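# Stand the bottle upright, keep shelf and jars level

## Task

Get the bottle standing upright on the bench, away from the rack, and make sure the shelf ends up resting level on all four of its pins with its jars still upright on it.

## Robot and tools

Robot: two six-joint arms, left_arm and right_arm, each ending in a two-finger parallel gripper (85 mm fully open) with a wrist camera. The scene frame has its origin at table-top height midway between the arms' nominal bases, +z up, +x out over the table, and left_arm on the +y side (image sides may differ). Actual bases: left_arm at (-0.070, +0.371, +0.015) m, right_arm at (-0.029, -0.420, +0.015) m, both nearly unrotated. Each arm reports its hand pose, velocities and wrist-camera pose in its own base frame; fixed cameras and the table use the scene frame. A gripper's fingers point along its +z and close along its y; end_effector_position is the point between the closed pads (fingertips reach about 19 mm past it closed, 6 mm open). A camera block sticks out about 10 cm toward the gripper's +x.

The 18-number row (all tools use it): one flat list covering both arms, left first: left dx, dy, dz, rx, ry, rz, gripper position, force_limit, speed, then the same nine for the right. Every number lies in [-1, 1]. dx..rz are offsets, not a pose: they count from that arm's Hand target at the start of the action or move, along that arm's base axes; 1.0 = 0.6 m or 180 degrees; rx, ry, rz form one rotation vector turning about the Hand target position. Within one action or one move list, every row counts from that same start, not from the row before; the next call starts from the new Hand target, so repeating an offset moves further. All six zeros re-request the current Hand target. The gripper numbers are absolute commands, always sent: position +1 = fully open, about -0.8 = pads touching, -1 = close until blocked. force_limit sets motor push (-1 soft, +1 strong); speed sets finger speed (about 20 mm/s at -1, 85 at 0, 150 at +1). A slow close at force_limit -1 gives roughly 30 N per pad on a 40 mm object, +1 about 100 N; a fast close from well open gives 120-245 N regardless. To keep a gripper unchanged, resend its last three numbers (0 is a real command). A new force_limit or speed only applies after position changes by at least 0.01.

execute_actions(actions, cameras): actions is a list of actions; each action is up to 15 rows, one per 1/30 s step; a short action holds its last row. Images come back only for an empty list or when cameras names them. An empty list also shows the scene number, the task and fields normally omitted.

move(target, speed, blend, stop_force, zero, blocking, cameras): target is one row or up to 15 rows, all offsets from the Hand targets at the move's start. Paths are straight, end together, last 0.5 to 10 s, and do not avoid obstacles. speed: m/s, 0.002-3.6, default 0.25 (turns up to twice that in rad/s), one value or one per target. blend: corner rounding in m, 0 = stop at each target. stop_force: 3-120 N, one value for both arms; ends an arm's path when its wrist sensor feels that much resistance; unreliable while the gripper rotates; omit it when backing off a contact. zero (only with stop_force): true re-zeros moving arms first. blocking=false returns after about 0.5 s while the move continues (not with stop_force). The result adds a 'move:' line: done, off_target, moving, held or fault, plus limits=paced (pose clipped) or limits=held (steps withheld).

wait(seconds 0-10) lets time pass holding commands. stop brakes a running move. zoom_image(camera, region [x0, y0, x1, y1] in pixels, at most 504 by 504) enlarges part of a camera's newest image. zero_wrist_force(arm: left_arm or right_arm) re-zeros that wrist sensor. read_manual gives licence texts only. finished_scene(scene: 1 or 2) ends the scene irreversibly; the goal must hold without the robot.

Cameras: cam_high, cam_low, cam_left_wrist, cam_right_wrist, each 672x504, calibrated with pinhole plus radial models.

Results: end_effector_position (m), end_effector_quat_wxyz, velocities (m/s, rad/s), Hand target (last commanded pose after clipping; next offsets start there), Tool commands, joint positions and torques (whole drive output including gravity), Wrist force/torque in the gripper's own axes (surface push reads as force into the arm) plus the peak since last shown, motor temperatures, and step readings for action calls. object_status: 0 moving, 1 blocked while opening, 2 blocked while closing (a grip), 3 reached the request or pads met. position_measured is in counts: 3 open, 78 about 60 mm, 130 about 40 mm, 180 about 20 mm, 230 closed. A gripper often rests short of its Hand target; send the gap as an offset.

Cautions: orientation commands are clipped to 32 degrees from the measured one each step. Arms are stiff; overshooting a firm contact or a net force near 150 N, or joint contact torque over 142 N m (shoulder, elbow) or 26.6 N m (wrists), stops the arm for 10 s. Motors at 85 C brake the arm 30-60 s (warning at 70 C). Do not route paths close to an arm's own base. A clearance check holds arms apart but can miss; pressing arms together, or gripping the other arm's fingers, can fail the scene. Avoid drops, slams, fast swings of loads, hard grips on things still resting on a surface, and anything leaving the table, which fails the task.

Each tool is called after "Call:" as name(argument=value, ...), one argument or row to a line, values as JSON.

## Session

Call:
execute_actions(
  actions=[],
)

Scene clock: 0.00 s.
left_arm: end_effector_position=(+0.7306, -0.2177, +0.1084) position_measured=3 object_status=3 end_effector_quat_wxyz=(-0.053, -0.223, +0.972, +0.053) | right_arm: end_effector_position=(+0.7059, +0.2863, +0.3741) position_measured=3 object_status=3 end_effector_quat_wxyz=(+0.003, +0.955, -0.223, +0.196)
Joint positions: left_arm=[-0.47 -0.768 0.974 -1.628 -1.557 -0.923] | right_arm=[3.808 -2.021 -1.014 -1.429 1.262 -2.055]
Joint velocities: within noise
Joint torques (N m): no reading
Motor temperatures (°C): left_arm=[25 28 27 37 34 34] | right_arm=[24 30 33 31 33 36]
Wrist force (N): no reading
Wrist torque (N m): no reading
Wrist force, peak (N): no reading
Hand target: left_arm +0.7306, -0.2177, +0.1084; -0.053, -0.223, +0.972, +0.053 | right_arm +0.7059, +0.2863, +0.3741; +0.003, +0.955, -0.223, +0.196
Tool commands: left_gripper/position=+1.0 left_gripper/force_limit=+1.0 left_gripper/speed=+1.0 right_gripper/position=+1.0 right_gripper/force_limit=+1.0 right_gripper/speed=+1.0

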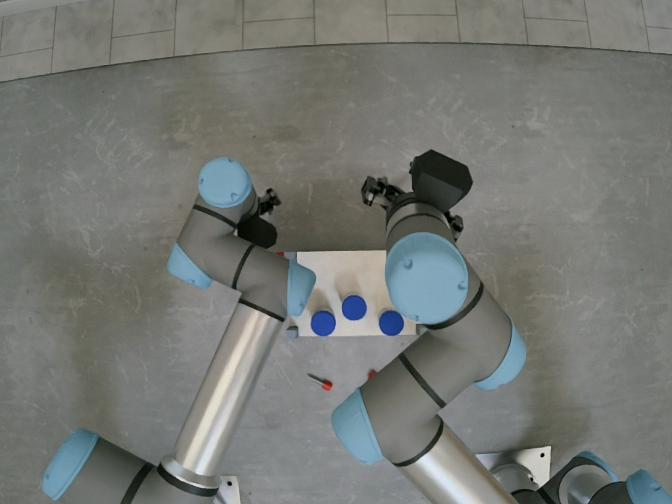

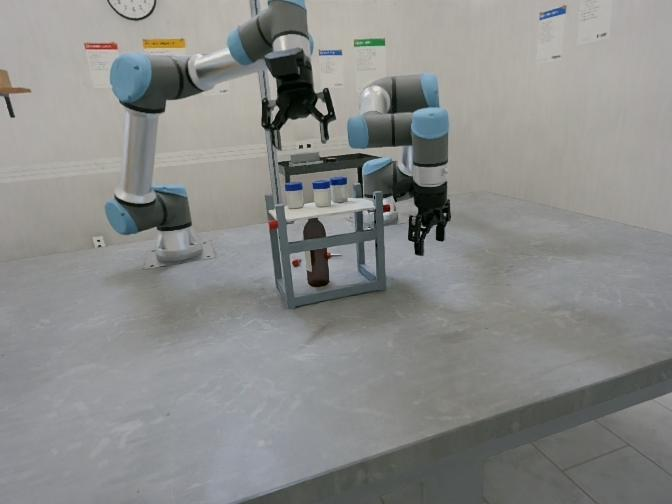

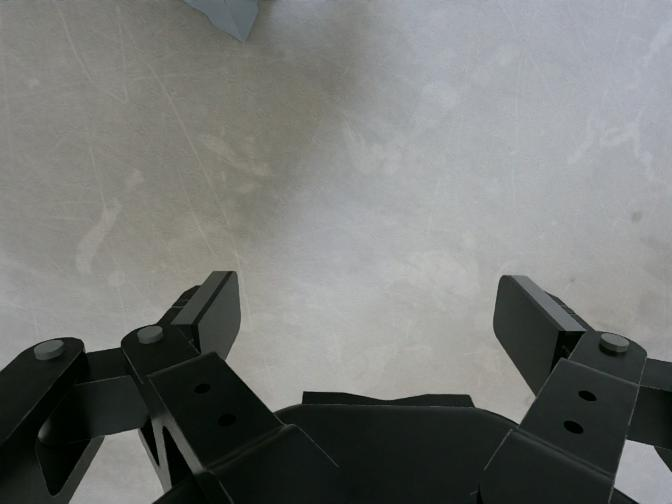

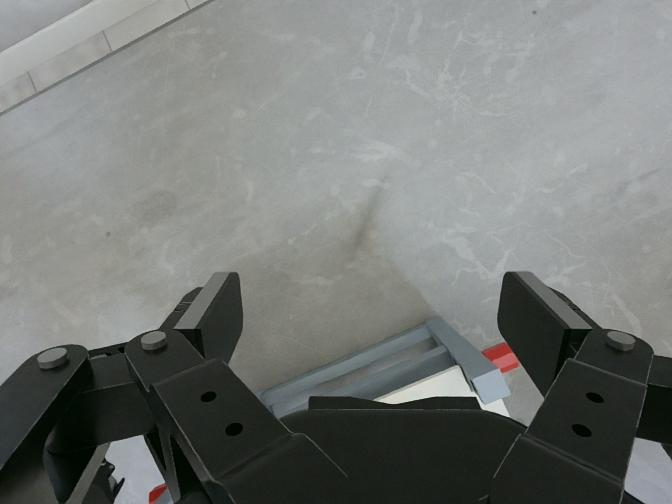

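Call:
zoom_image(
  camera="cam_low",
  region=[230, 150, 430, 320],
)

Call:
zoom_image(
  camera="cam_high",
  region=[240, 230, 480, 410],
)

Scaled by 2.520 from the camera's 672x504 image, which has a finer 960x720 frame.

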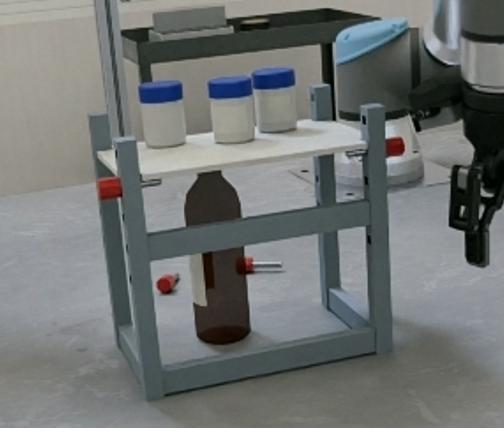

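Scaled by 2.100 from the camera's 672x504 image, which has a finer 960x720 frame.

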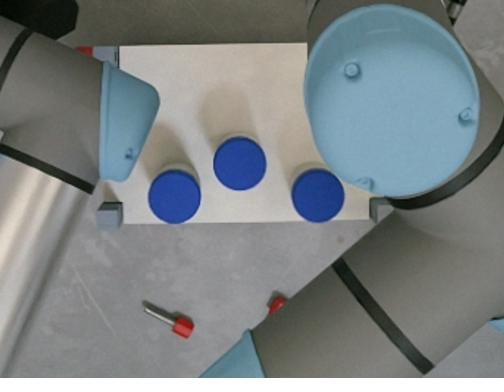

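Call:
move(
  target=[-0.267, 0.27, 0.29, -0.317, 0.154, 0.344, 1, 1, 1, -0.29, -0.42, 0.05, 0.1226, -0.249, 0.598, 1, 1, 1],
  speed=0.5,
  cameras=["all"],
)

Scene clock: 37.73 s.
left_arm: end_effector_position=(+0.5705, -0.0557, +0.2824) position_measured=3 object_status=3 end_effector_quat_wxyz=(+0.376, +0.599, -0.599, +0.376) | right_arm: end_effector_position=(+0.5318, +0.0343, +0.4041) position_measured=3 object_status=3 end_effector_quat_wxyz=(-0.376, +0.598, +0.599, +0.377)
Joint positions: left_arm=[0.074 -1.272 1.691 -1.837 -2.687 -1.401] | right_arm=[3.023 -1.724 -1.529 -1.699 2.68 -4.98]
Joint torques (N m): left_arm=[-13.81 -35.39 -21.18 -1.88 -3.19 -1.14] | right_arm=[-6.09 25.91 30.8 0.77 3.63 -2.41]
Wrist force (N): left_arm=[0.8 0.8 -0.5] | right_arm=[2.2 1.6 2.5]
Wrist torque (N m): left_arm=[-0.20 -0.24 0.23] | right_arm=[0.17 -0.27 0.10]
Wrist force, peak (N): left_arm=[0.8 1.9 -1.4] | right_arm=[1.6 2.3 2.9]
Hand target: left_arm +0.5704, -0.0557, +0.2824; +0.376, +0.599, -0.599, +0.376 | right_arm +0.5319, +0.0343, +0.4041; -0.376, +0.598, +0.599, +0.377
Off the commanded pose: left_arm 0.000 m, 0 deg | right_arm 0.000 m, 0 deg.
move: done
camera_calibration:
cam_left_wrist: T_world_to_cam=[[-0.999783, -0.0191728, -0.00820246, 0.57808], [-0.00800712, 0.716125, -0.697926, 0.25701], [0.0192552, -0.697709, -0.716122, 0.279501], [0, 0, 0, 1]] pos_world=[0.57463, 0.022043, 0.384273]
cam_right_wrist: T_world_to_cam=[[0.999948, 0.0087534, -0.00526308, -0.520447], [0.00289091, -0.736776, -0.676131, 0.313821], [-0.00979616, 0.676081, -0.736762, 0.411157], [0, 0, 0, 1]] pos_world=[0.52354, -0.0422035, 0.51237]

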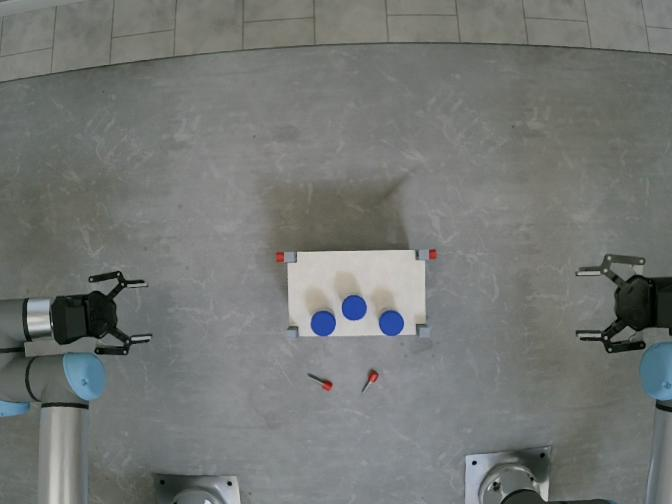

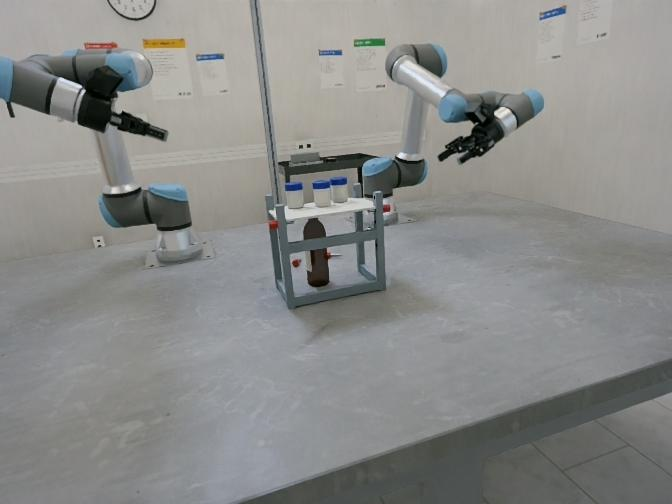

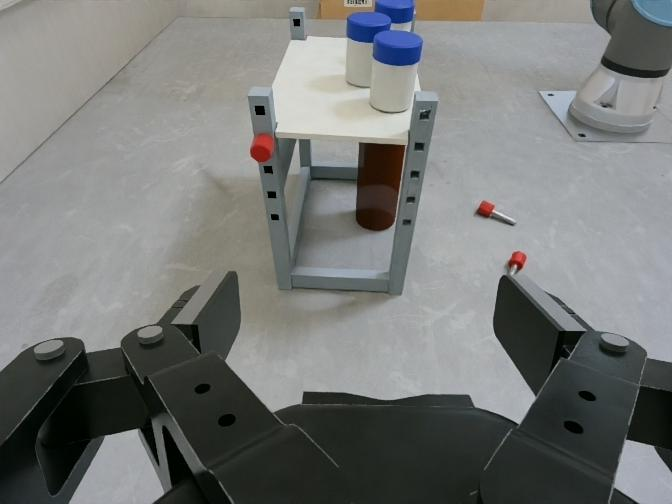

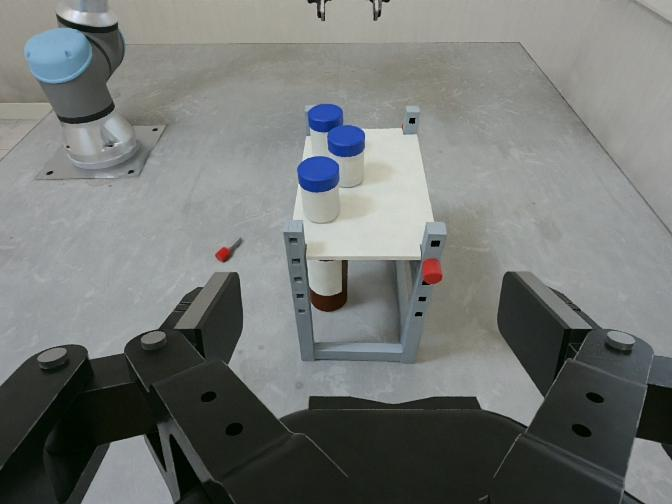

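Call:
zoom_image(
  camera="cam_left_wrist",
  region=[230, 0, 450, 310],
)

Call:
zoom_image(
  camera="cam_right_wrist",
  region=[250, 90, 480, 380],
)

Call:
zoom_image(
  camera="cam_low",
  region=[250, 160, 410, 320],
)

Call:
zoom_image(
  camera="cam_high",
  region=[270, 235, 450, 405],
)

Scaled by 1.626 from the camera's 672x504 image, which has a finer 960x720 frame.

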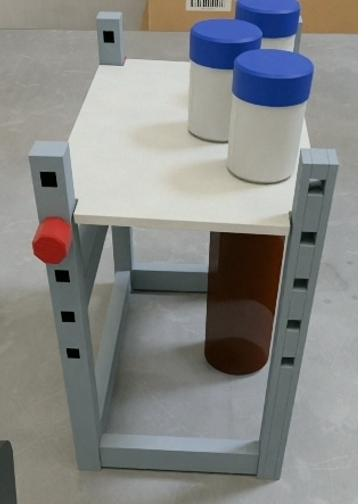

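Scaled by 1.738 from the camera's 672x504 image, which has a finer 960x720 frame.

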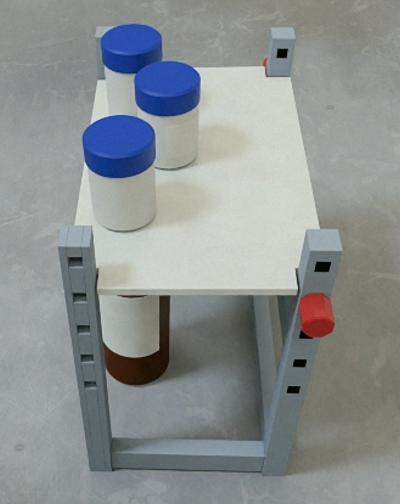

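Scaled by 3.150 from the camera's 672x504 image, which has a finer 960x720 frame.

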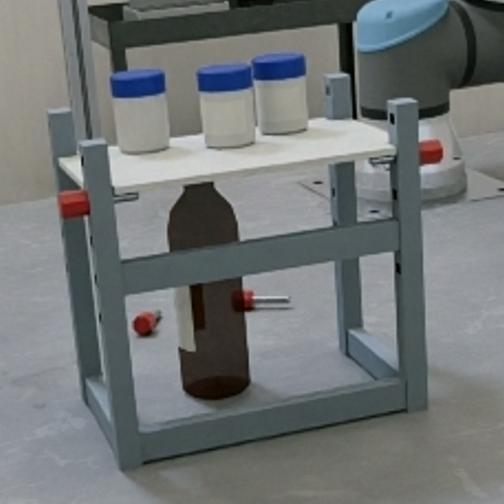

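Scaled by 2.800 from the camera's 672x504 image, which has a finer 960x720 frame.

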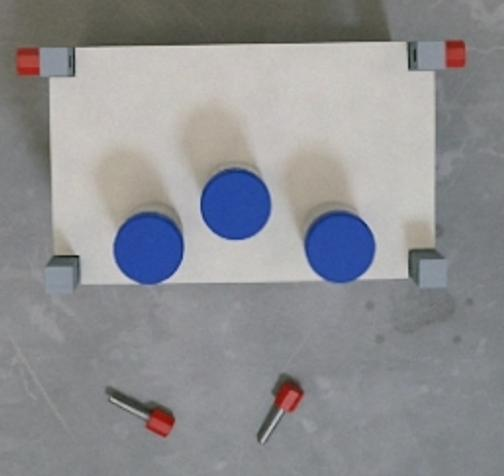

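Call:
move(
  target=[-0.075, -0.207, -0.151, -0.222, 0, 0, 1, 1, 1, -0.07, 0.1345, -0.3535, 0.222, 0, 0, 1, 1, 1],
  speed=0.4,
  cameras=["all"],
)

Call:
zoom_image(
  camera="cam_left_wrist",
  region=[200, 100, 500, 300],
)

Call:
zoom_image(
  camera="cam_right_wrist",
  region=[150, 100, 450, 300],
)

Scene clock: 130.43 s.
left_arm: end_effector_position=(+0.5565, -0.0942, +0.2544) position_measured=3 object_status=3 end_effector_quat_wxyz=(+0.439, +0.555, -0.555, +0.438) end_effector_velocity=(+0.000, +0.000, +0.001) end_effector_angular_velocity=(-0.005, -0.004, +0.000) | right_arm: end_effector_position=(+0.5271, +0.0425, +0.3817) position_measured=3 object_status=3 end_effector_quat_wxyz=(-0.398, +0.584, +0.584, +0.398)
Joint positions: left_arm=[0.04 -1.218 1.846 -2.029 -2.905 -1.396] | right_arm=[3.024 -1.729 -1.613 -1.663 2.75 -5.026]
Joint velocities: left_arm=[0 0 0 0.001 -0.005 0.004] | right_arm=[within noise]
Joint torques (N m): left_arm=[11.78 -29.21 -21.08 -0.36 -2.95 1.38] | right_arm=[-0.89 41.6 17.24 0.93 4.48 2.22]
Wrist force (N): left_arm=[0.8 0.8 -0.6] | right_arm=[1.3 2.0 2.4]
Wrist torque (N m): left_arm=[-0.29 -0.27 0.26] | right_arm=[0.22 -0.15 -0.10]
Wrist force, peak (N): left_arm=[2.1 0.5 -2.1] | right_arm=[-22.6 1.2 12.1]
Hand target: left_arm +0.5565, -0.0941, +0.2544; +0.439, +0.555, -0.555, +0.438 (not the last commanded pose) | right_arm +0.5271, +0.0425, +0.3817; -0.398, +0.584, +0.584, +0.398 (not the last commanded pose)
Off the commanded pose: left_arm 0.111 m, 28 deg | right_arm 0.206 m, 36 deg.
move: held (right_arm; a check stopped the path), off_target (left_arm; braked when a check withheld steps of right_arm); limits=held
pose unreachable (right arm): on one or more control steps of this call, first in action 0 (counted from 0), this arm could not follow its commanded pose, so it was not sent that pose on those steps. It may still have moved: this result reports where it is.
cause: moving toward the commanded pose would bring two parts of the arm too close to each other (its gripper and another part of the arm, with joints 4 (wrist 1) to 6 (wrist 3) between them, 3 mm apart when it was first held).
camera_calibration:
cam_left_wrist: T_world_to_cam=[[-0.999785, -0.0203448, -0.00394158, 0.562012], [-0.00790752, 0.550345, -0.8349, 0.284125], [0.0191551, -0.834689, -0.550388, 0.177901], [0, 0, 0, 1]] pos_world=[0.56073, 0.00355897, 0.337346]
cam_right_wrist: T_world_to_cam=[[0.999939, 0.00925575, -0.00608955, -0.515579], [0.00190833, -0.685301, -0.728257, 0.322902], [-0.0109137, 0.728201, -0.685277, 0.367697], [0, 0, 0, 1]] pos_world=[0.518944, -0.0416999, 0.48399]

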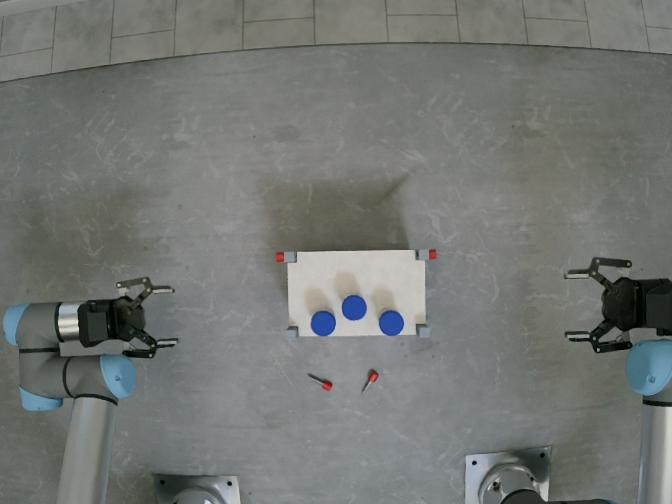

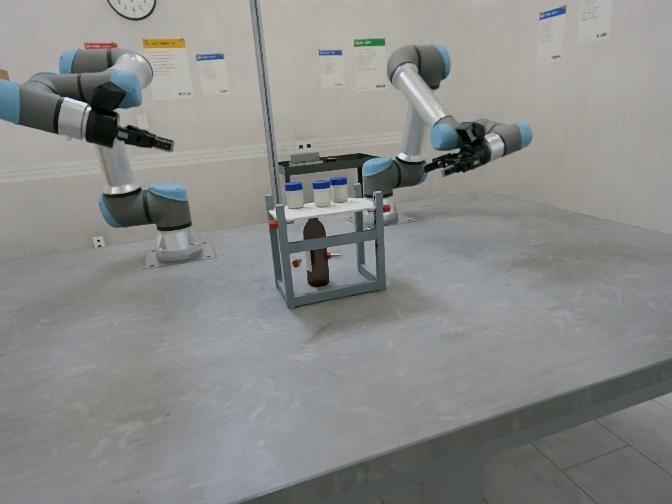

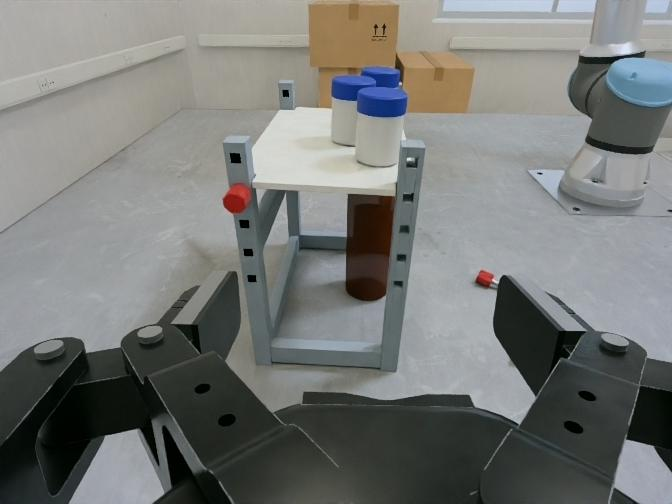

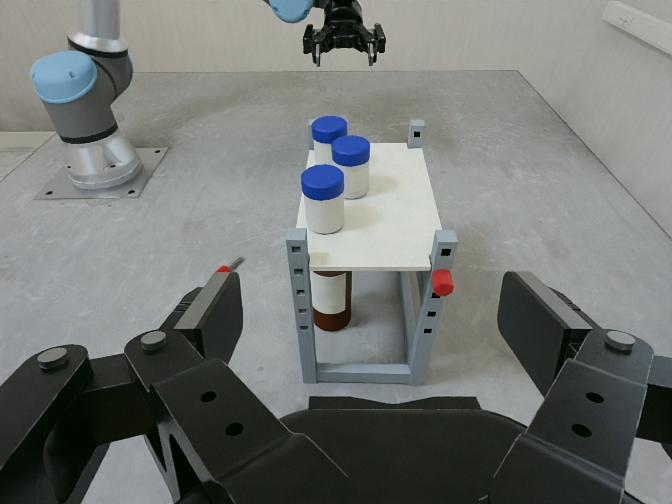

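Scaled by 1.680 from the camera's 672x504 image, which has a finer 960x720 frame.

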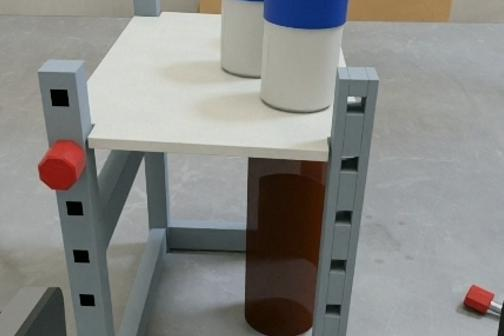

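Scaled by 1.680 from the camera's 672x504 image, which has a finer 960x720 frame.

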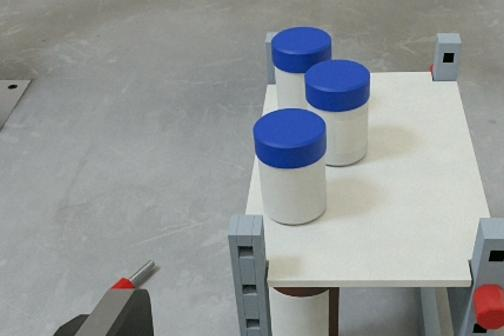

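Call:
move(
  target=[-0.3757, -0.4608, -0.2357, 0.456, -0.1364, -0.1497, 1, 1, 1, -0.2945, 0.1567, -0.2445, -0.2478, 0.4361, -0.5532, 1, 1, 1],
  speed=0.45,
  cameras=["all"],
)

Scene clock: 179.20 s.
left_arm: end_effector_position=(+0.3311, -0.3706, +0.1130) position_measured=3 object_status=3 end_effector_quat_wxyz=(+0.061, -0.474, +0.878, +0.033) | right_arm: end_effector_position=(+0.3504, +0.1366, +0.2350) position_measured=3 object_status=3 end_effector_quat_wxyz=(-0.018, +0.962, -0.265, -0.067) end_effector_velocity=(-0.001, -0.001, -0.002) end_effector_angular_velocity=(-0.004, +0.005, -0.005)
Joint positions: left_arm=[-1.176 -1.434 1.994 -2.052 -1.455 -2.17] | right_arm=[3.783 -1.315 -2.029 -1.422 1.699 -1.965]
Joint velocities: left_arm=[within noise] | right_arm=[0 -0.001 -0.003 -0.002 0 0.005]
Joint torques (N m): left_arm=[-9.84 -19.55 -17.18 -1.3 1.36 -0.72] | right_arm=[-8.88 14.83 17.22 1.56 -1.89 2.43]
Wrist force (N): left_arm=[0.1 -0.7 0.2] | right_arm=[-2.4 0.2 -0.1]
Wrist torque (N m): left_arm=[-0.13 0.06 -0.16] | right_arm=[0.01 0.35 -0.04]
Wrist force, peak (N): left_arm=[2.0 -0.7 0.5] | right_arm=[1.2 2.0 3.1]
Hand target: left_arm +0.3311, -0.3706, +0.1130; +0.061, -0.474, +0.878, +0.033 | right_arm +0.3504, +0.1365, +0.2350; -0.018, +0.962, -0.265, -0.067
Off the commanded pose: left_arm 0.000 m, 0 deg | right_arm 0.000 m, 0 deg.
move: done
camera_calibration:
cam_left_wrist: T_world_to_cam=[[-0.834556, 0.550525, -0.0209143, 0.489218], [0.477837, 0.742217, 0.469879, 0.0792124], [0.274203, 0.382147, -0.882483, 0.277682], [0, 0, 0, 1]] pos_world=[0.294288, -0.434235, 0.218061]
cam_right_wrist: T_world_to_cam=[[-0.515524, -0.856817, -0.0099626, 0.309621], [-0.746246, 0.443221, 0.496661, 0.101035], [-0.421132, 0.263475, -0.867887, 0.446981], [0, 0, 0, 1]] pos_world=[0.423252, 0.102739, 0.340833]

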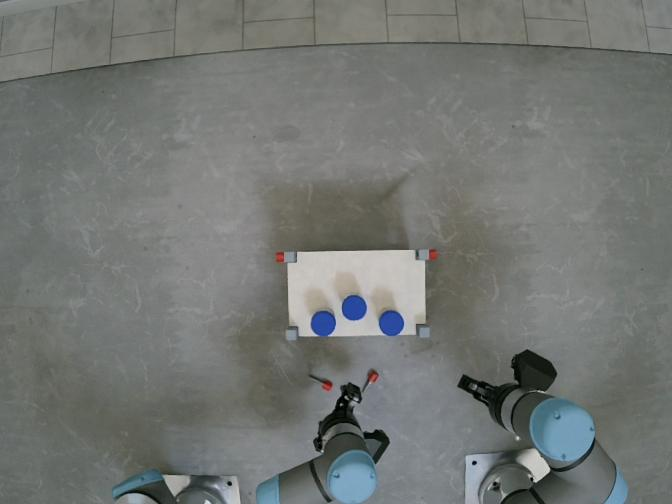

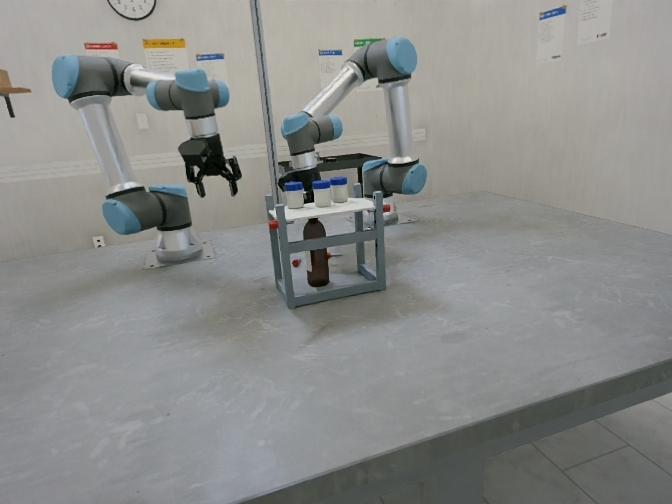

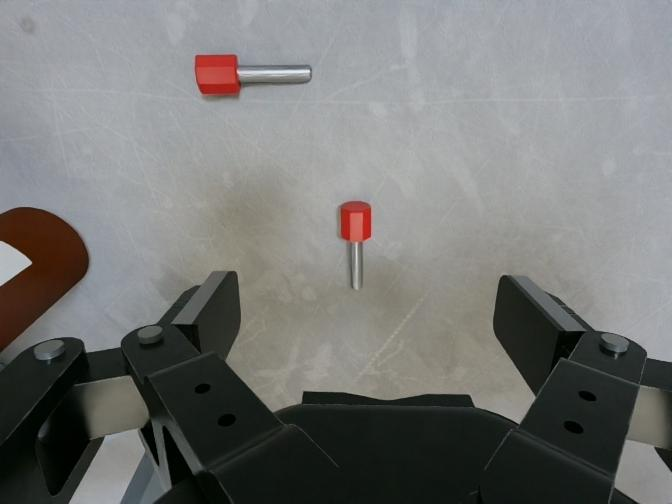

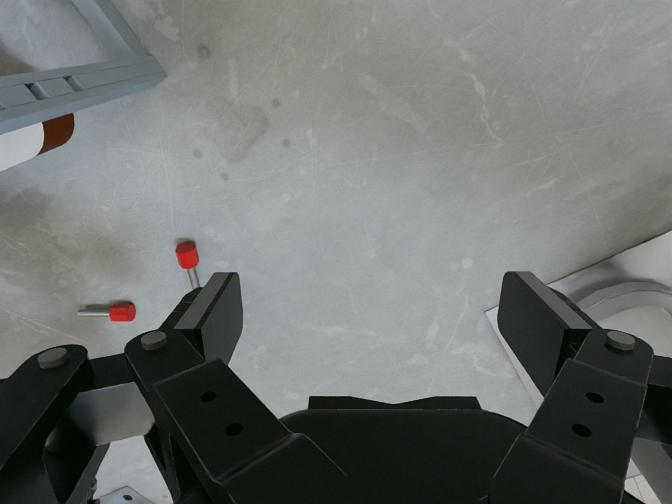

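Call:
move(
  target=[0.0162, 0.0247, -0.1633, 0, 0, 0, 1, 1, 1, 0, 0, 0, 0, 0, 0, 1, 1, 1],
  speed=0.15,
  cameras=["cam_left_wrist"],
)

Call:
move(
  target=[0, 0, -0.055, 0, 0, 0, 1, 1, 1, 0, 0, 0, 0, 0, 0, 1, 1, 1],
  speed=0.02,
  stop_force=4,
  cameras=["cam_left_wrist"],
)

Scene clock: 203.17 s.
left_arm: end_effector_position=(+0.3409, -0.3557, +0.0150) position_measured=3 object_status=3 end_effector_quat_wxyz=(+0.062, -0.474, +0.878, +0.033) | right_arm: end_effector_position=(+0.3504, +0.1365, +0.2350) position_measured=3 object_status=3 end_effector_quat_wxyz=(-0.018, +0.962, -0.265, -0.067)
Joint positions: left_arm=[-1.145 -1.277 2.118 -2.336 -1.453 -2.14] | right_arm=[3.783 -1.315 -2.029 -1.422 1.699 -1.965]
Joint torques (N m): left_arm=[-15.38 -24.13 -17.94 -4.65 0.52 -1.96] | right_arm=[-8.47 21.04 16.97 1.34 -1.44 2.03]
Wrist force (N): left_arm=[-0.2 -0.6 0.5] | right_arm=[-2.4 0.1 0.0]
Wrist torque (N m): left_arm=[-0.14 0.10 -0.12] | right_arm=[0.00 0.35 -0.13]
Wrist force, peak (N): left_arm=[-0.4 -0.5 2.8] | right_arm=[-3.0 0.1 0.0]
Hand target: left_arm +0.3408, -0.3558, +0.0150; +0.061, -0.474, +0.878, +0.033 | right_arm +0.3504, +0.1365, +0.2350; -0.018, +0.962, -0.265, -0.067
Off the commanded pose: left_arm 0.000 m, 0 deg | right_arm 0.000 m, 0 deg.
move: done
camera_calibration:
cam_left_wrist: T_world_to_cam=[[-0.834625, 0.550429, -0.0207323, 0.487102], [0.477714, 0.742077, 0.470224, 0.109456], [0.27421, 0.382556, -0.882304, 0.182967], [0, 0, 0, 1]] pos_world=[0.304088, -0.419335, 0.120062]
Images, in order (width x height): cam_left_wrist 672x504.

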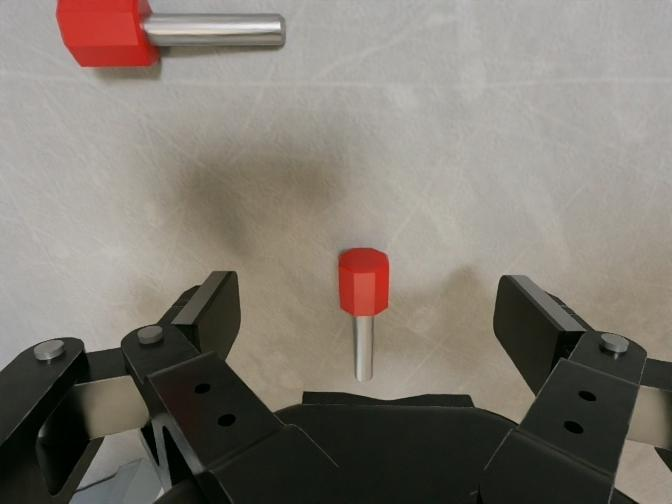

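Scene clock: 205.50 s.
left_arm: end_effector_position=(+0.3408, -0.3557, -0.0088) position_measured=3 object_status=3 end_effector_quat_wxyz=(+0.061, -0.474, +0.878, +0.033) | right_arm: end_effector_position=(+0.3504, +0.1365, +0.2350) position_measured=3 object_status=3 end_effector_quat_wxyz=(-0.018, +0.962, -0.265, -0.067)
Joint positions: left_arm=[-1.145 -1.227 2.135 -2.404 -1.453 -2.14] | right_arm=[3.783 -1.315 -2.029 -1.422 1.699 -1.965]
Joint torques (N m): left_arm=[-13.15 -27.67 -25.37 -4.82 -0.79 -1.66] | right_arm=[-8.38 22.47 16.62 1.59 -1.18 2]
Wrist force (N): left_arm=[0.4 0.7 0.7] | right_arm=[-2.7 0.2 -0.1]
Wrist torque (N m): left_arm=[0.04 -0.01 -0.10] | right_arm=[0.01 0.41 -0.13]
Wrist force, peak (N): left_arm=[-15.1 9.8 -61.6] | right_arm=[-3.0 -0.1 -0.1]
Hand target: left_arm +0.3408, -0.3557, -0.0088; +0.061, -0.474, +0.878, +0.033 (not the last commanded pose) | right_arm +0.3504, +0.1365, +0.2350; -0.018, +0.962, -0.265, -0.067
Off the commanded pose: left_arm 0.009 m, 0 deg | right_arm 0.000 m, 0 deg.
move: contact (left_arm)
camera_calibration:
cam_left_wrist: T_world_to_cam=[[-0.834548, 0.550542, -0.0208166, 0.486613], [0.477789, 0.742043, 0.470202, 0.120734], [0.274313, 0.38246, -0.882313, 0.161962], [0, 0, 0, 1]] pos_world=[0.303989, -0.419435, 0.096262]
Images, in order (width x height): cam_left_wrist 672x504.

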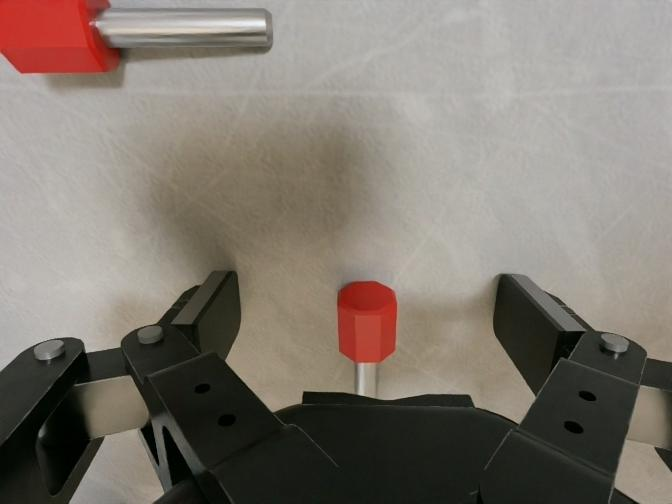

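Call:
move(
  target=[-0.0055, -0.0084, 0.025, 0, 0, 0, -0.2, 0, 0, 0, 0, 0, 0, 0, 0, 1, 1, 1],
  speed=0.1,
)

Call:
move(
  target=[0, 0, 0, 0, 0, 0, -1, 0, -1, 0, 0, 0, 0, 0, 0, 1, 1, 1],
  speed=0.1,
  cameras=["cam_left_wrist"],
)

Scene clock: 236.27 s.
left_arm: end_effector_position=(+0.3375, -0.3608, +0.0063) position_measured=154 object_status=0 end_effector_quat_wxyz=(+0.061, -0.474, +0.878, +0.033) | right_arm: end_effector_position=(+0.3504, +0.1365, +0.2350) position_measured=3 object_status=3 end_effector_quat_wxyz=(-0.018, +0.962, -0.265, -0.067)
Joint positions: left_arm=[-1.156 -1.256 2.12 -2.358 -1.454 -2.15] | right_arm=[3.783 -1.315 -2.029 -1.422 1.699 -1.965]
Joint torques (N m): left_arm=[11.54 -22.4 -6.9 -4.21 -0.19 1.48] | right_arm=[-7.32 22.25 17.09 1.58 -1.02 1.95]
Wrist force (N): left_arm=[0.7 -0.6 1.3] | right_arm=[-2.8 0.0 -0.2]
Wrist torque (N m): left_arm=[-0.13 -0.02 -0.07] | right_arm=[-0.01 0.41 -0.12]
Wrist force, peak (N): left_arm=[-9.9 6.1 -51.4] | right_arm=[-2.9 0.0 0.1]
Hand target: left_arm +0.3375, -0.3608, +0.0062; +0.061, -0.474, +0.878, +0.033 | right_arm +0.3504, +0.1365, +0.2350; -0.018, +0.962, -0.265, -0.067
Off the commanded pose: left_arm 0.000 m, 0 deg | right_arm 0.000 m, 0 deg.
move: done

Scene clock: 237.40 s.
left_arm: end_effector_position=(+0.3375, -0.3608, +0.0062) position_measured=189 object_status=0 end_effector_quat_wxyz=(+0.061, -0.474, +0.878, +0.033) | right_arm: end_effector_position=(+0.3504, +0.1365, +0.2350) position_measured=3 object_status=3 end_effector_quat_wxyz=(-0.018, +0.962, -0.265, -0.067)
Joint positions: left_arm=[-1.156 -1.256 2.12 -2.358 -1.454 -2.15] | right_arm=[3.783 -1.315 -2.029 -1.422 1.699 -1.965]
Joint torques (N m): left_arm=[12.29 -23.05 -7.65 -3.23 1.31 1.53] | right_arm=[-6.43 22.42 16.7 1.63 -1.09 1.86]
Wrist force (N): left_arm=[-2.9 2.2 -19.5] | right_arm=[-2.6 0.0 0.0]
Wrist torque (N m): left_arm=[-0.22 -0.15 -0.08] | right_arm=[-0.02 0.37 -0.12]
Wrist force, peak (N): left_arm=[-3.0 2.3 -19.5] | right_arm=[-2.8 0.4 -0.3]
Hand target: left_arm +0.3375, -0.3608, +0.0062; +0.061, -0.474, +0.878, +0.033 | right_arm +0.3504, +0.1365, +0.2350; -0.018, +0.962, -0.265, -0.067
Off the commanded pose: left_arm 0.000 m, 0 deg | right_arm 0.000 m, 0 deg.
move: done
camera_calibration:
cam_left_wrist: T_world_to_cam=[[-0.834548, 0.550542, -0.0208166, 0.486924], [0.477789, 0.742043, 0.470202, 0.118967], [0.274313, 0.38246, -0.882313, 0.178015], [0, 0, 0, 1]] pos_world=[0.300689, -0.424435, 0.111262]
Images, in order (width x height): cam_left_wrist 672x504.

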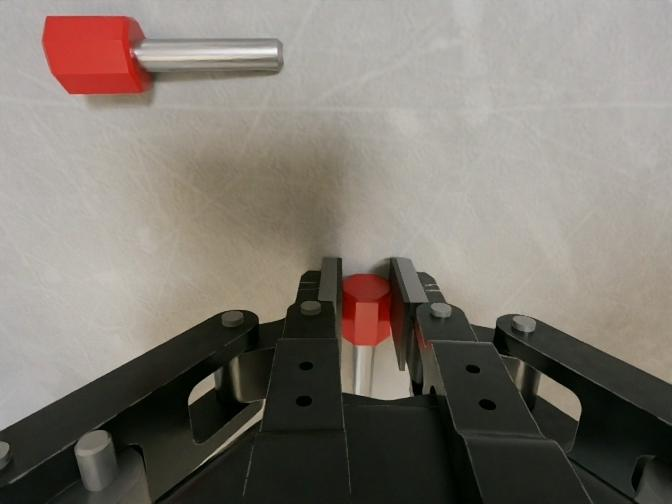

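Call:
wait(
  seconds=0.3,
)

Scene clock: 241.30 s.
left_arm: end_effector_position=(+0.3375, -0.3608, +0.0062) position_measured=189 object_status=2 end_effector_quat_wxyz=(+0.061, -0.474, +0.878, +0.033) | right_arm: end_effector_position=(+0.3504, +0.1365, +0.2350) position_measured=3 object_status=3 end_effector_quat_wxyz=(-0.018, +0.962, -0.265, -0.067)
Joint positions: left_arm=[-1.156 -1.256 2.12 -2.358 -1.454 -2.15] | right_arm=[3.783 -1.315 -2.029 -1.422 1.699 -1.965]
Joint torques (N m): left_arm=[9.79 -23.76 -8.85 -0.98 1.37 1.31] | right_arm=[-5.56 22.61 16.3 1.84 -0.82 1.8]
Wrist force (N): left_arm=[-3.0 2.3 -19.3] | right_arm=[-2.2 -0.1 0.0]
Wrist torque (N m): left_arm=[-0.21 -0.13 -0.08] | right_arm=[-0.03 0.32 -0.12]
Wrist force, peak (N): left_arm=[-3.1 2.6 -19.6] | right_arm=[-3.0 -0.3 0.0]
Hand target: left_arm +0.3375, -0.3608, +0.0062; +0.061, -0.474, +0.878, +0.033 | right_arm +0.3504, +0.1365, +0.2350; -0.018, +0.962, -0.265, -0.067
Tool commands: left_gripper/position=-1.0 left_gripper/force_limit=+0.0 left_gripper/speed=-1.0 right_gripper/position=+1.0 right_gripper/force_limit=+1.0 right_gripper/speed=+1.0
Off the commanded pose: left_arm 0.000 m, 0 deg | right_arm 0.000 m, 0 deg.
wait: 0.30 s; at rest from the start

Call:
move(
  target=[
    [0, 0, 0.15, 0, 0, 0, -1, 0, -1, 0, 0, 0, 0, 0, 0, 1, 1, 1],
    [0.0967, 0.2992, 0.3063, -0.0142, -0.0457, -0.8230, -1, 0, -1, 0, 0, 0, 0, 0, 0, 1, 1, 1],
    [0.2977, 0.2147, 0.3342, -0.0142, -0.0457, -0.8230, -1, 0, -1, -0.0225, 0.327, -0.25, 0, 0, -0.007, 1, 1, 1],
  ],
  speed=[0.2, 0.5, 0.3],
  blend=0.02,
  cameras=["all"],
)

Call:
zoom_image(
  camera="cam_left_wrist",
  region=[200, 50, 500, 350],
)

Scene clock: 278.00 s.
left_arm: end_effector_position=(+0.5161, -0.2319, +0.2067) position_measured=189 object_status=2 end_effector_quat_wxyz=(+0.088, +0.711, +0.692, -0.090) | right_arm: end_effector_position=(+0.3369, +0.3326, +0.0851) position_measured=3 object_status=3 end_effector_quat_wxyz=(-0.019, +0.959, -0.276, -0.067)
Joint positions: left_arm=[-0.561 -1.423 1.789 -2.067 -1.787 1.024] | right_arm=[4.128 -1.706 -2.106 -0.904 1.71 -1.595]
Joint torques (N m): left_arm=[-14.65 -22.13 -31.96 -4.88 -0.22 -1.91] | right_arm=[10.7 14.28 15.72 4.52 -1.79 2.15]
Wrist force (N): left_arm=[1.2 -0.5 1.8] | right_arm=[-2.5 0.4 0.4]
Wrist torque (N m): left_arm=[-0.08 -0.08 -0.16] | right_arm=[0.04 0.39 0.00]
Wrist force, peak (N): left_arm=[-3.2 2.3 -19.7] | right_arm=[-4.0 -1.9 2.9]
Hand target: left_arm +0.5161, -0.2320, +0.2068; +0.088, +0.711, +0.691, -0.090 | right_arm +0.3369, +0.3327, +0.0850; -0.019, +0.959, -0.276, -0.067
Off the commanded pose: left_arm 0.000 m, 0 deg | right_arm 0.000 m, 0 deg.
move: done
camera_calibration:
cam_left_wrist: T_world_to_cam=[[0.999259, -0.0327647, -0.0201763, -0.512633], [-0.0156143, -0.824515, 0.565625, -0.284582], [-0.0351682, -0.564891, -0.824416, 0.184707], [0, 0, 0, 1]] pos_world=[0.514306, -0.147099, 0.302899]
cam_right_wrist: T_world_to_cam=[[-0.534394, -0.845179, -0.00974699, 0.471616], [-0.736139, 0.459721, 0.496745, 0.0696574], [-0.415358, 0.272633, -0.867842, 0.254468], [0, 0, 0, 1]] pos_world=[0.409002, 0.297201, 0.190833]

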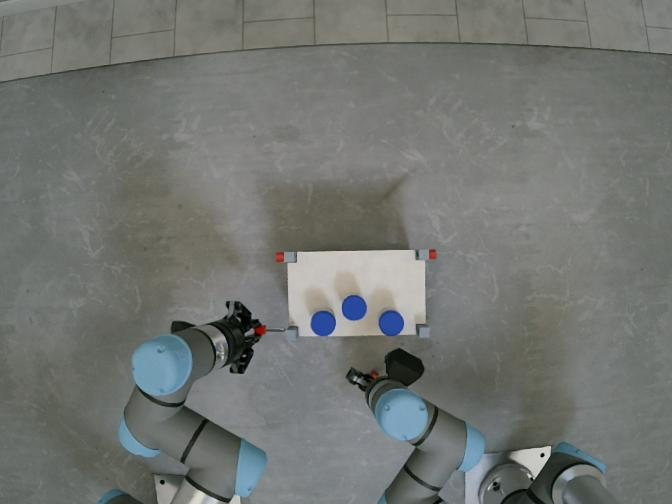

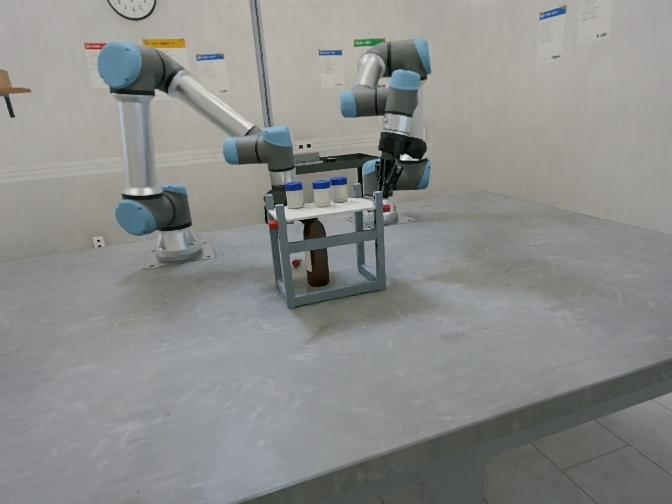

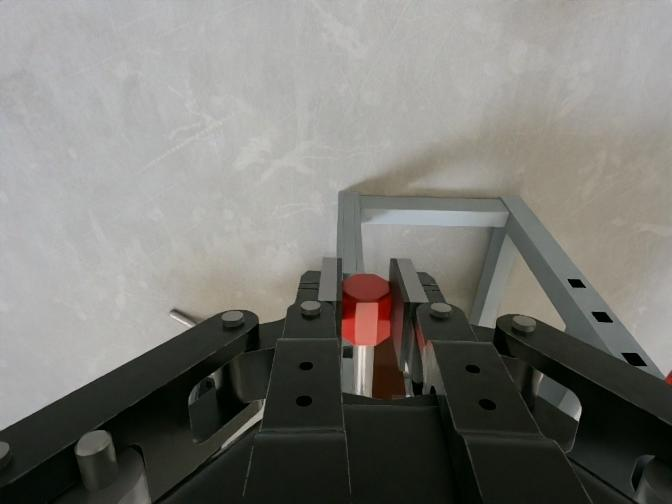

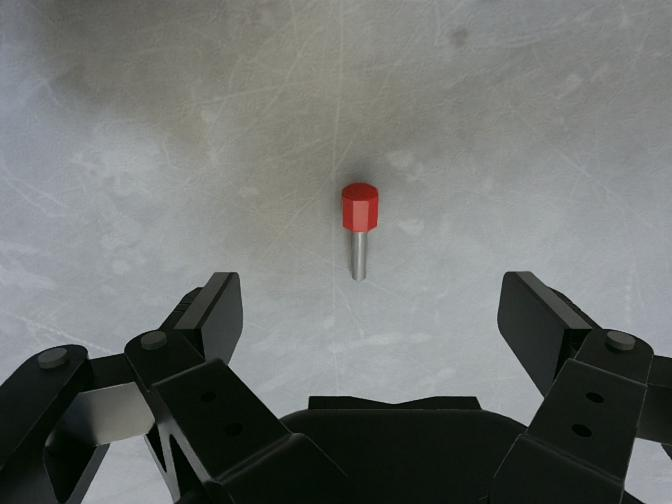

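Scaled by 1.680 from the camera's 672x504 image, which has a finer 960x720 frame.

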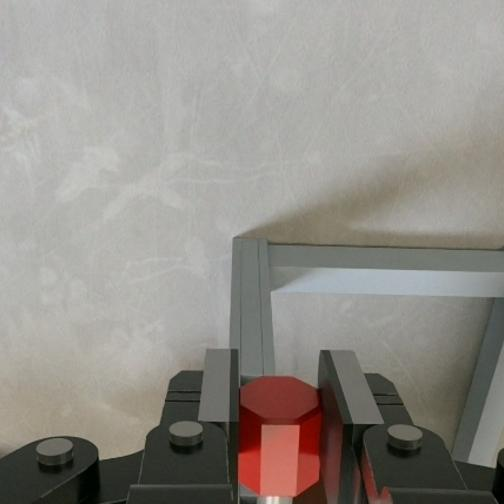

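Call:
zoom_image(
  camera="cam_left_wrist",
  region=[320, 180, 480, 410],
)

Call:
zoom_image(
  camera="cam_high",
  region=[210, 280, 340, 390],
)

Scaled by 2.191 from the camera's 672x504 image, which has a finer 960x720 frame.

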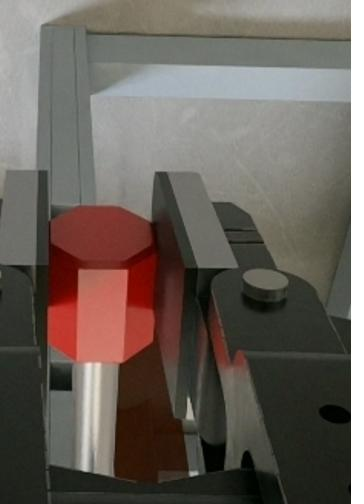

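Scaled by 3.877 from the camera's 672x504 image, which has a finer 960x720 frame.

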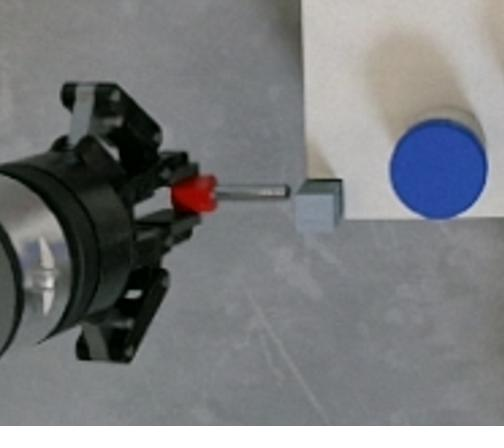

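Call:
move(
  target=[0, 0, 0, 0, 0, 0, -1, 0, -1, -0.0018, -0.0007, -0.1258, 0, 0, 0, -0.2, 0, 0],
  speed=0.12,
)

Call:
move(
  target=[0, 0, 0, 0, 0, 0, -1, 0, -1, 0, 0, 0, 0, 0, 0, -1, -1, -1],
  cameras=["cam_right_wrist", "cam_low", "cam_high"],
)

Call:
zoom_image(
  camera="cam_low",
  region=[340, 160, 420, 240],
)

Call:
zoom_image(
  camera="cam_high",
  region=[260, 310, 320, 350],
)

Scene clock: 309.83 s.
left_arm: end_effector_position=(+0.5161, -0.2320, +0.2068) position_measured=189 object_status=2 end_effector_quat_wxyz=(+0.088, +0.711, +0.691, -0.090) | right_arm: end_effector_position=(+0.3358, +0.3322, +0.0096) position_measured=154 object_status=3 end_effector_quat_wxyz=(-0.019, +0.959, -0.276, -0.067)
Joint positions: left_arm=[-0.561 -1.423 1.788 -2.067 -1.787 1.024] | right_arm=[4.13 -1.853 -2.185 -0.678 1.71 -1.593]
Joint torques (N m): left_arm=[-14.52 -22.61 -32.99 -4.93 1.04 -1.77] | right_arm=[3.83 21.36 20.3 4.61 -1.51 1.7]
Wrist force (N): left_arm=[1.2 -0.4 1.7] | right_arm=[-2.2 0.0 0.5]
Wrist torque (N m): left_arm=[-0.06 -0.08 -0.15] | right_arm=[-0.05 0.35 -0.21]
Wrist force, peak (N): left_arm=[1.4 -0.7 1.9] | right_arm=[-2.5 0.1 -1.4]
Hand target: left_arm +0.5161, -0.2320, +0.2068; +0.088, +0.711, +0.691, -0.090 | right_arm +0.3358, +0.3323, +0.0095; -0.019, +0.959, -0.276, -0.067
Off the commanded pose: left_arm 0.000 m, 0 deg | right_arm 0.000 m, 0 deg.
move: done

Scene clock: 310.70 s.
left_arm: end_effector_position=(+0.5161, -0.2320, +0.2068) position_measured=189 object_status=2 end_effector_quat_wxyz=(+0.088, +0.711, +0.691, -0.090) | right_arm: end_effector_position=(+0.3358, +0.3323, +0.0095) position_measured=186 object_status=2 end_effector_quat_wxyz=(-0.019, +0.959, -0.276, -0.067)
Joint positions: left_arm=[-0.561 -1.423 1.788 -2.067 -1.787 1.024] | right_arm=[4.13 -1.853 -2.185 -0.678 1.71 -1.593]
Joint torques (N m): left_arm=[-13.89 -22.67 -33 -4.85 1.11 -1.72] | right_arm=[-5.81 18.13 17.4 4.47 -0.65 0.39]
Wrist force (N): left_arm=[1.4 -0.5 1.7] | right_arm=[-2.6 0.0 -1.8]
Wrist torque (N m): left_arm=[-0.09 -0.11 -0.15] | right_arm=[-0.08 0.36 -0.21]
Wrist force, peak (N): left_arm=[1.3 -0.4 1.9] | right_arm=[-2.6 0.0 -1.8]
Hand target: left_arm +0.5161, -0.2320, +0.2068; +0.088, +0.711, +0.691, -0.090 | right_arm +0.3358, +0.3323, +0.0095; -0.019, +0.959, -0.276, -0.067
Off the commanded pose: left_arm 0.000 m, 0 deg | right_arm 0.000 m, 0 deg.
move: done
camera_calibration:
cam_right_wrist: T_world_to_cam=[[-0.534581, -0.845062, -0.00968682, 0.469987], [-0.736051, 0.459928, 0.496684, 0.106495], [-0.415273, 0.272648, -0.867878, 0.188477], [0, 0, 0, 1]] pos_world=[0.407901, 0.296801, 0.115233]
Images, in order (width x height): cam_high 672x504, cam_low 672x504, cam_right_wrist 672x504.

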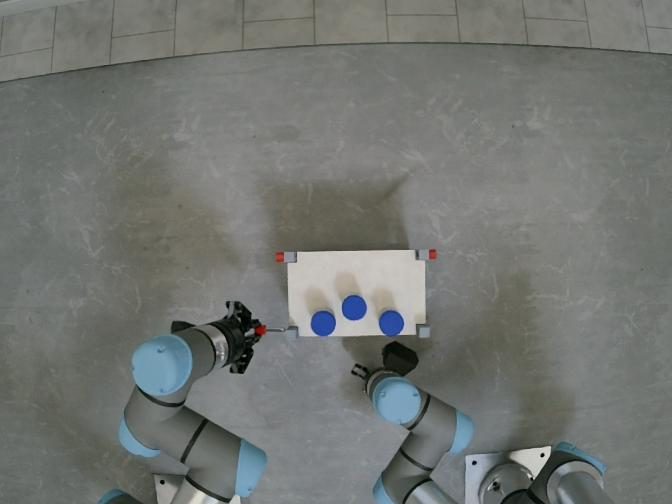

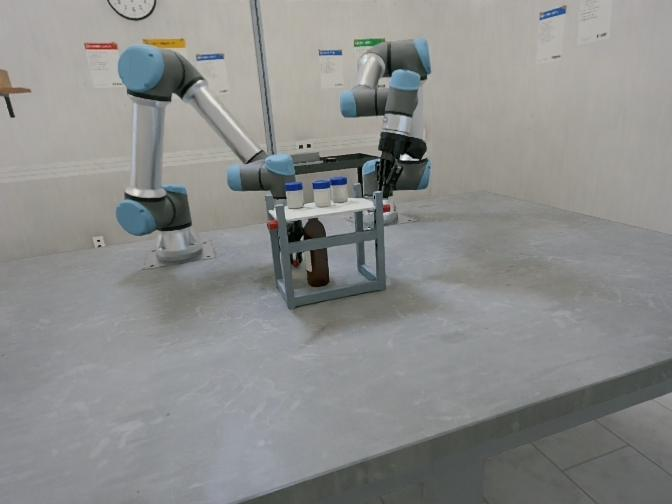

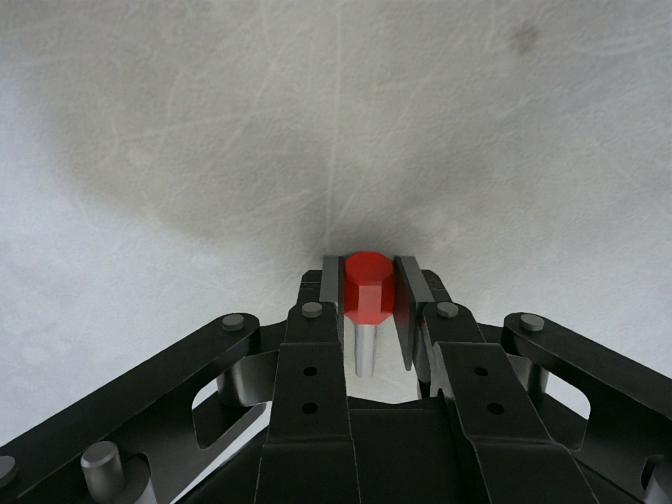

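Scaled by 6.300 from the camera's 672x504 image, which has a finer 960x720 frame.

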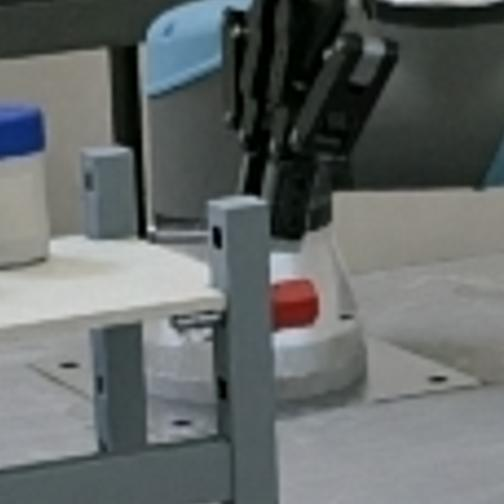

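Scaled by 8.400 from the camera's 672x504 image, which has a finer 960x720 frame.

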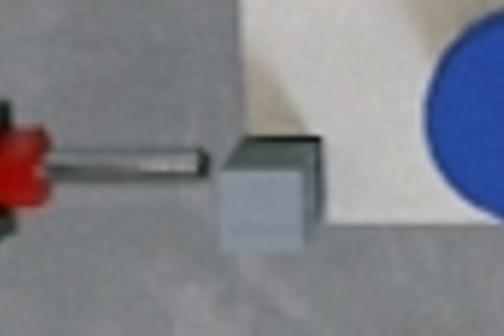

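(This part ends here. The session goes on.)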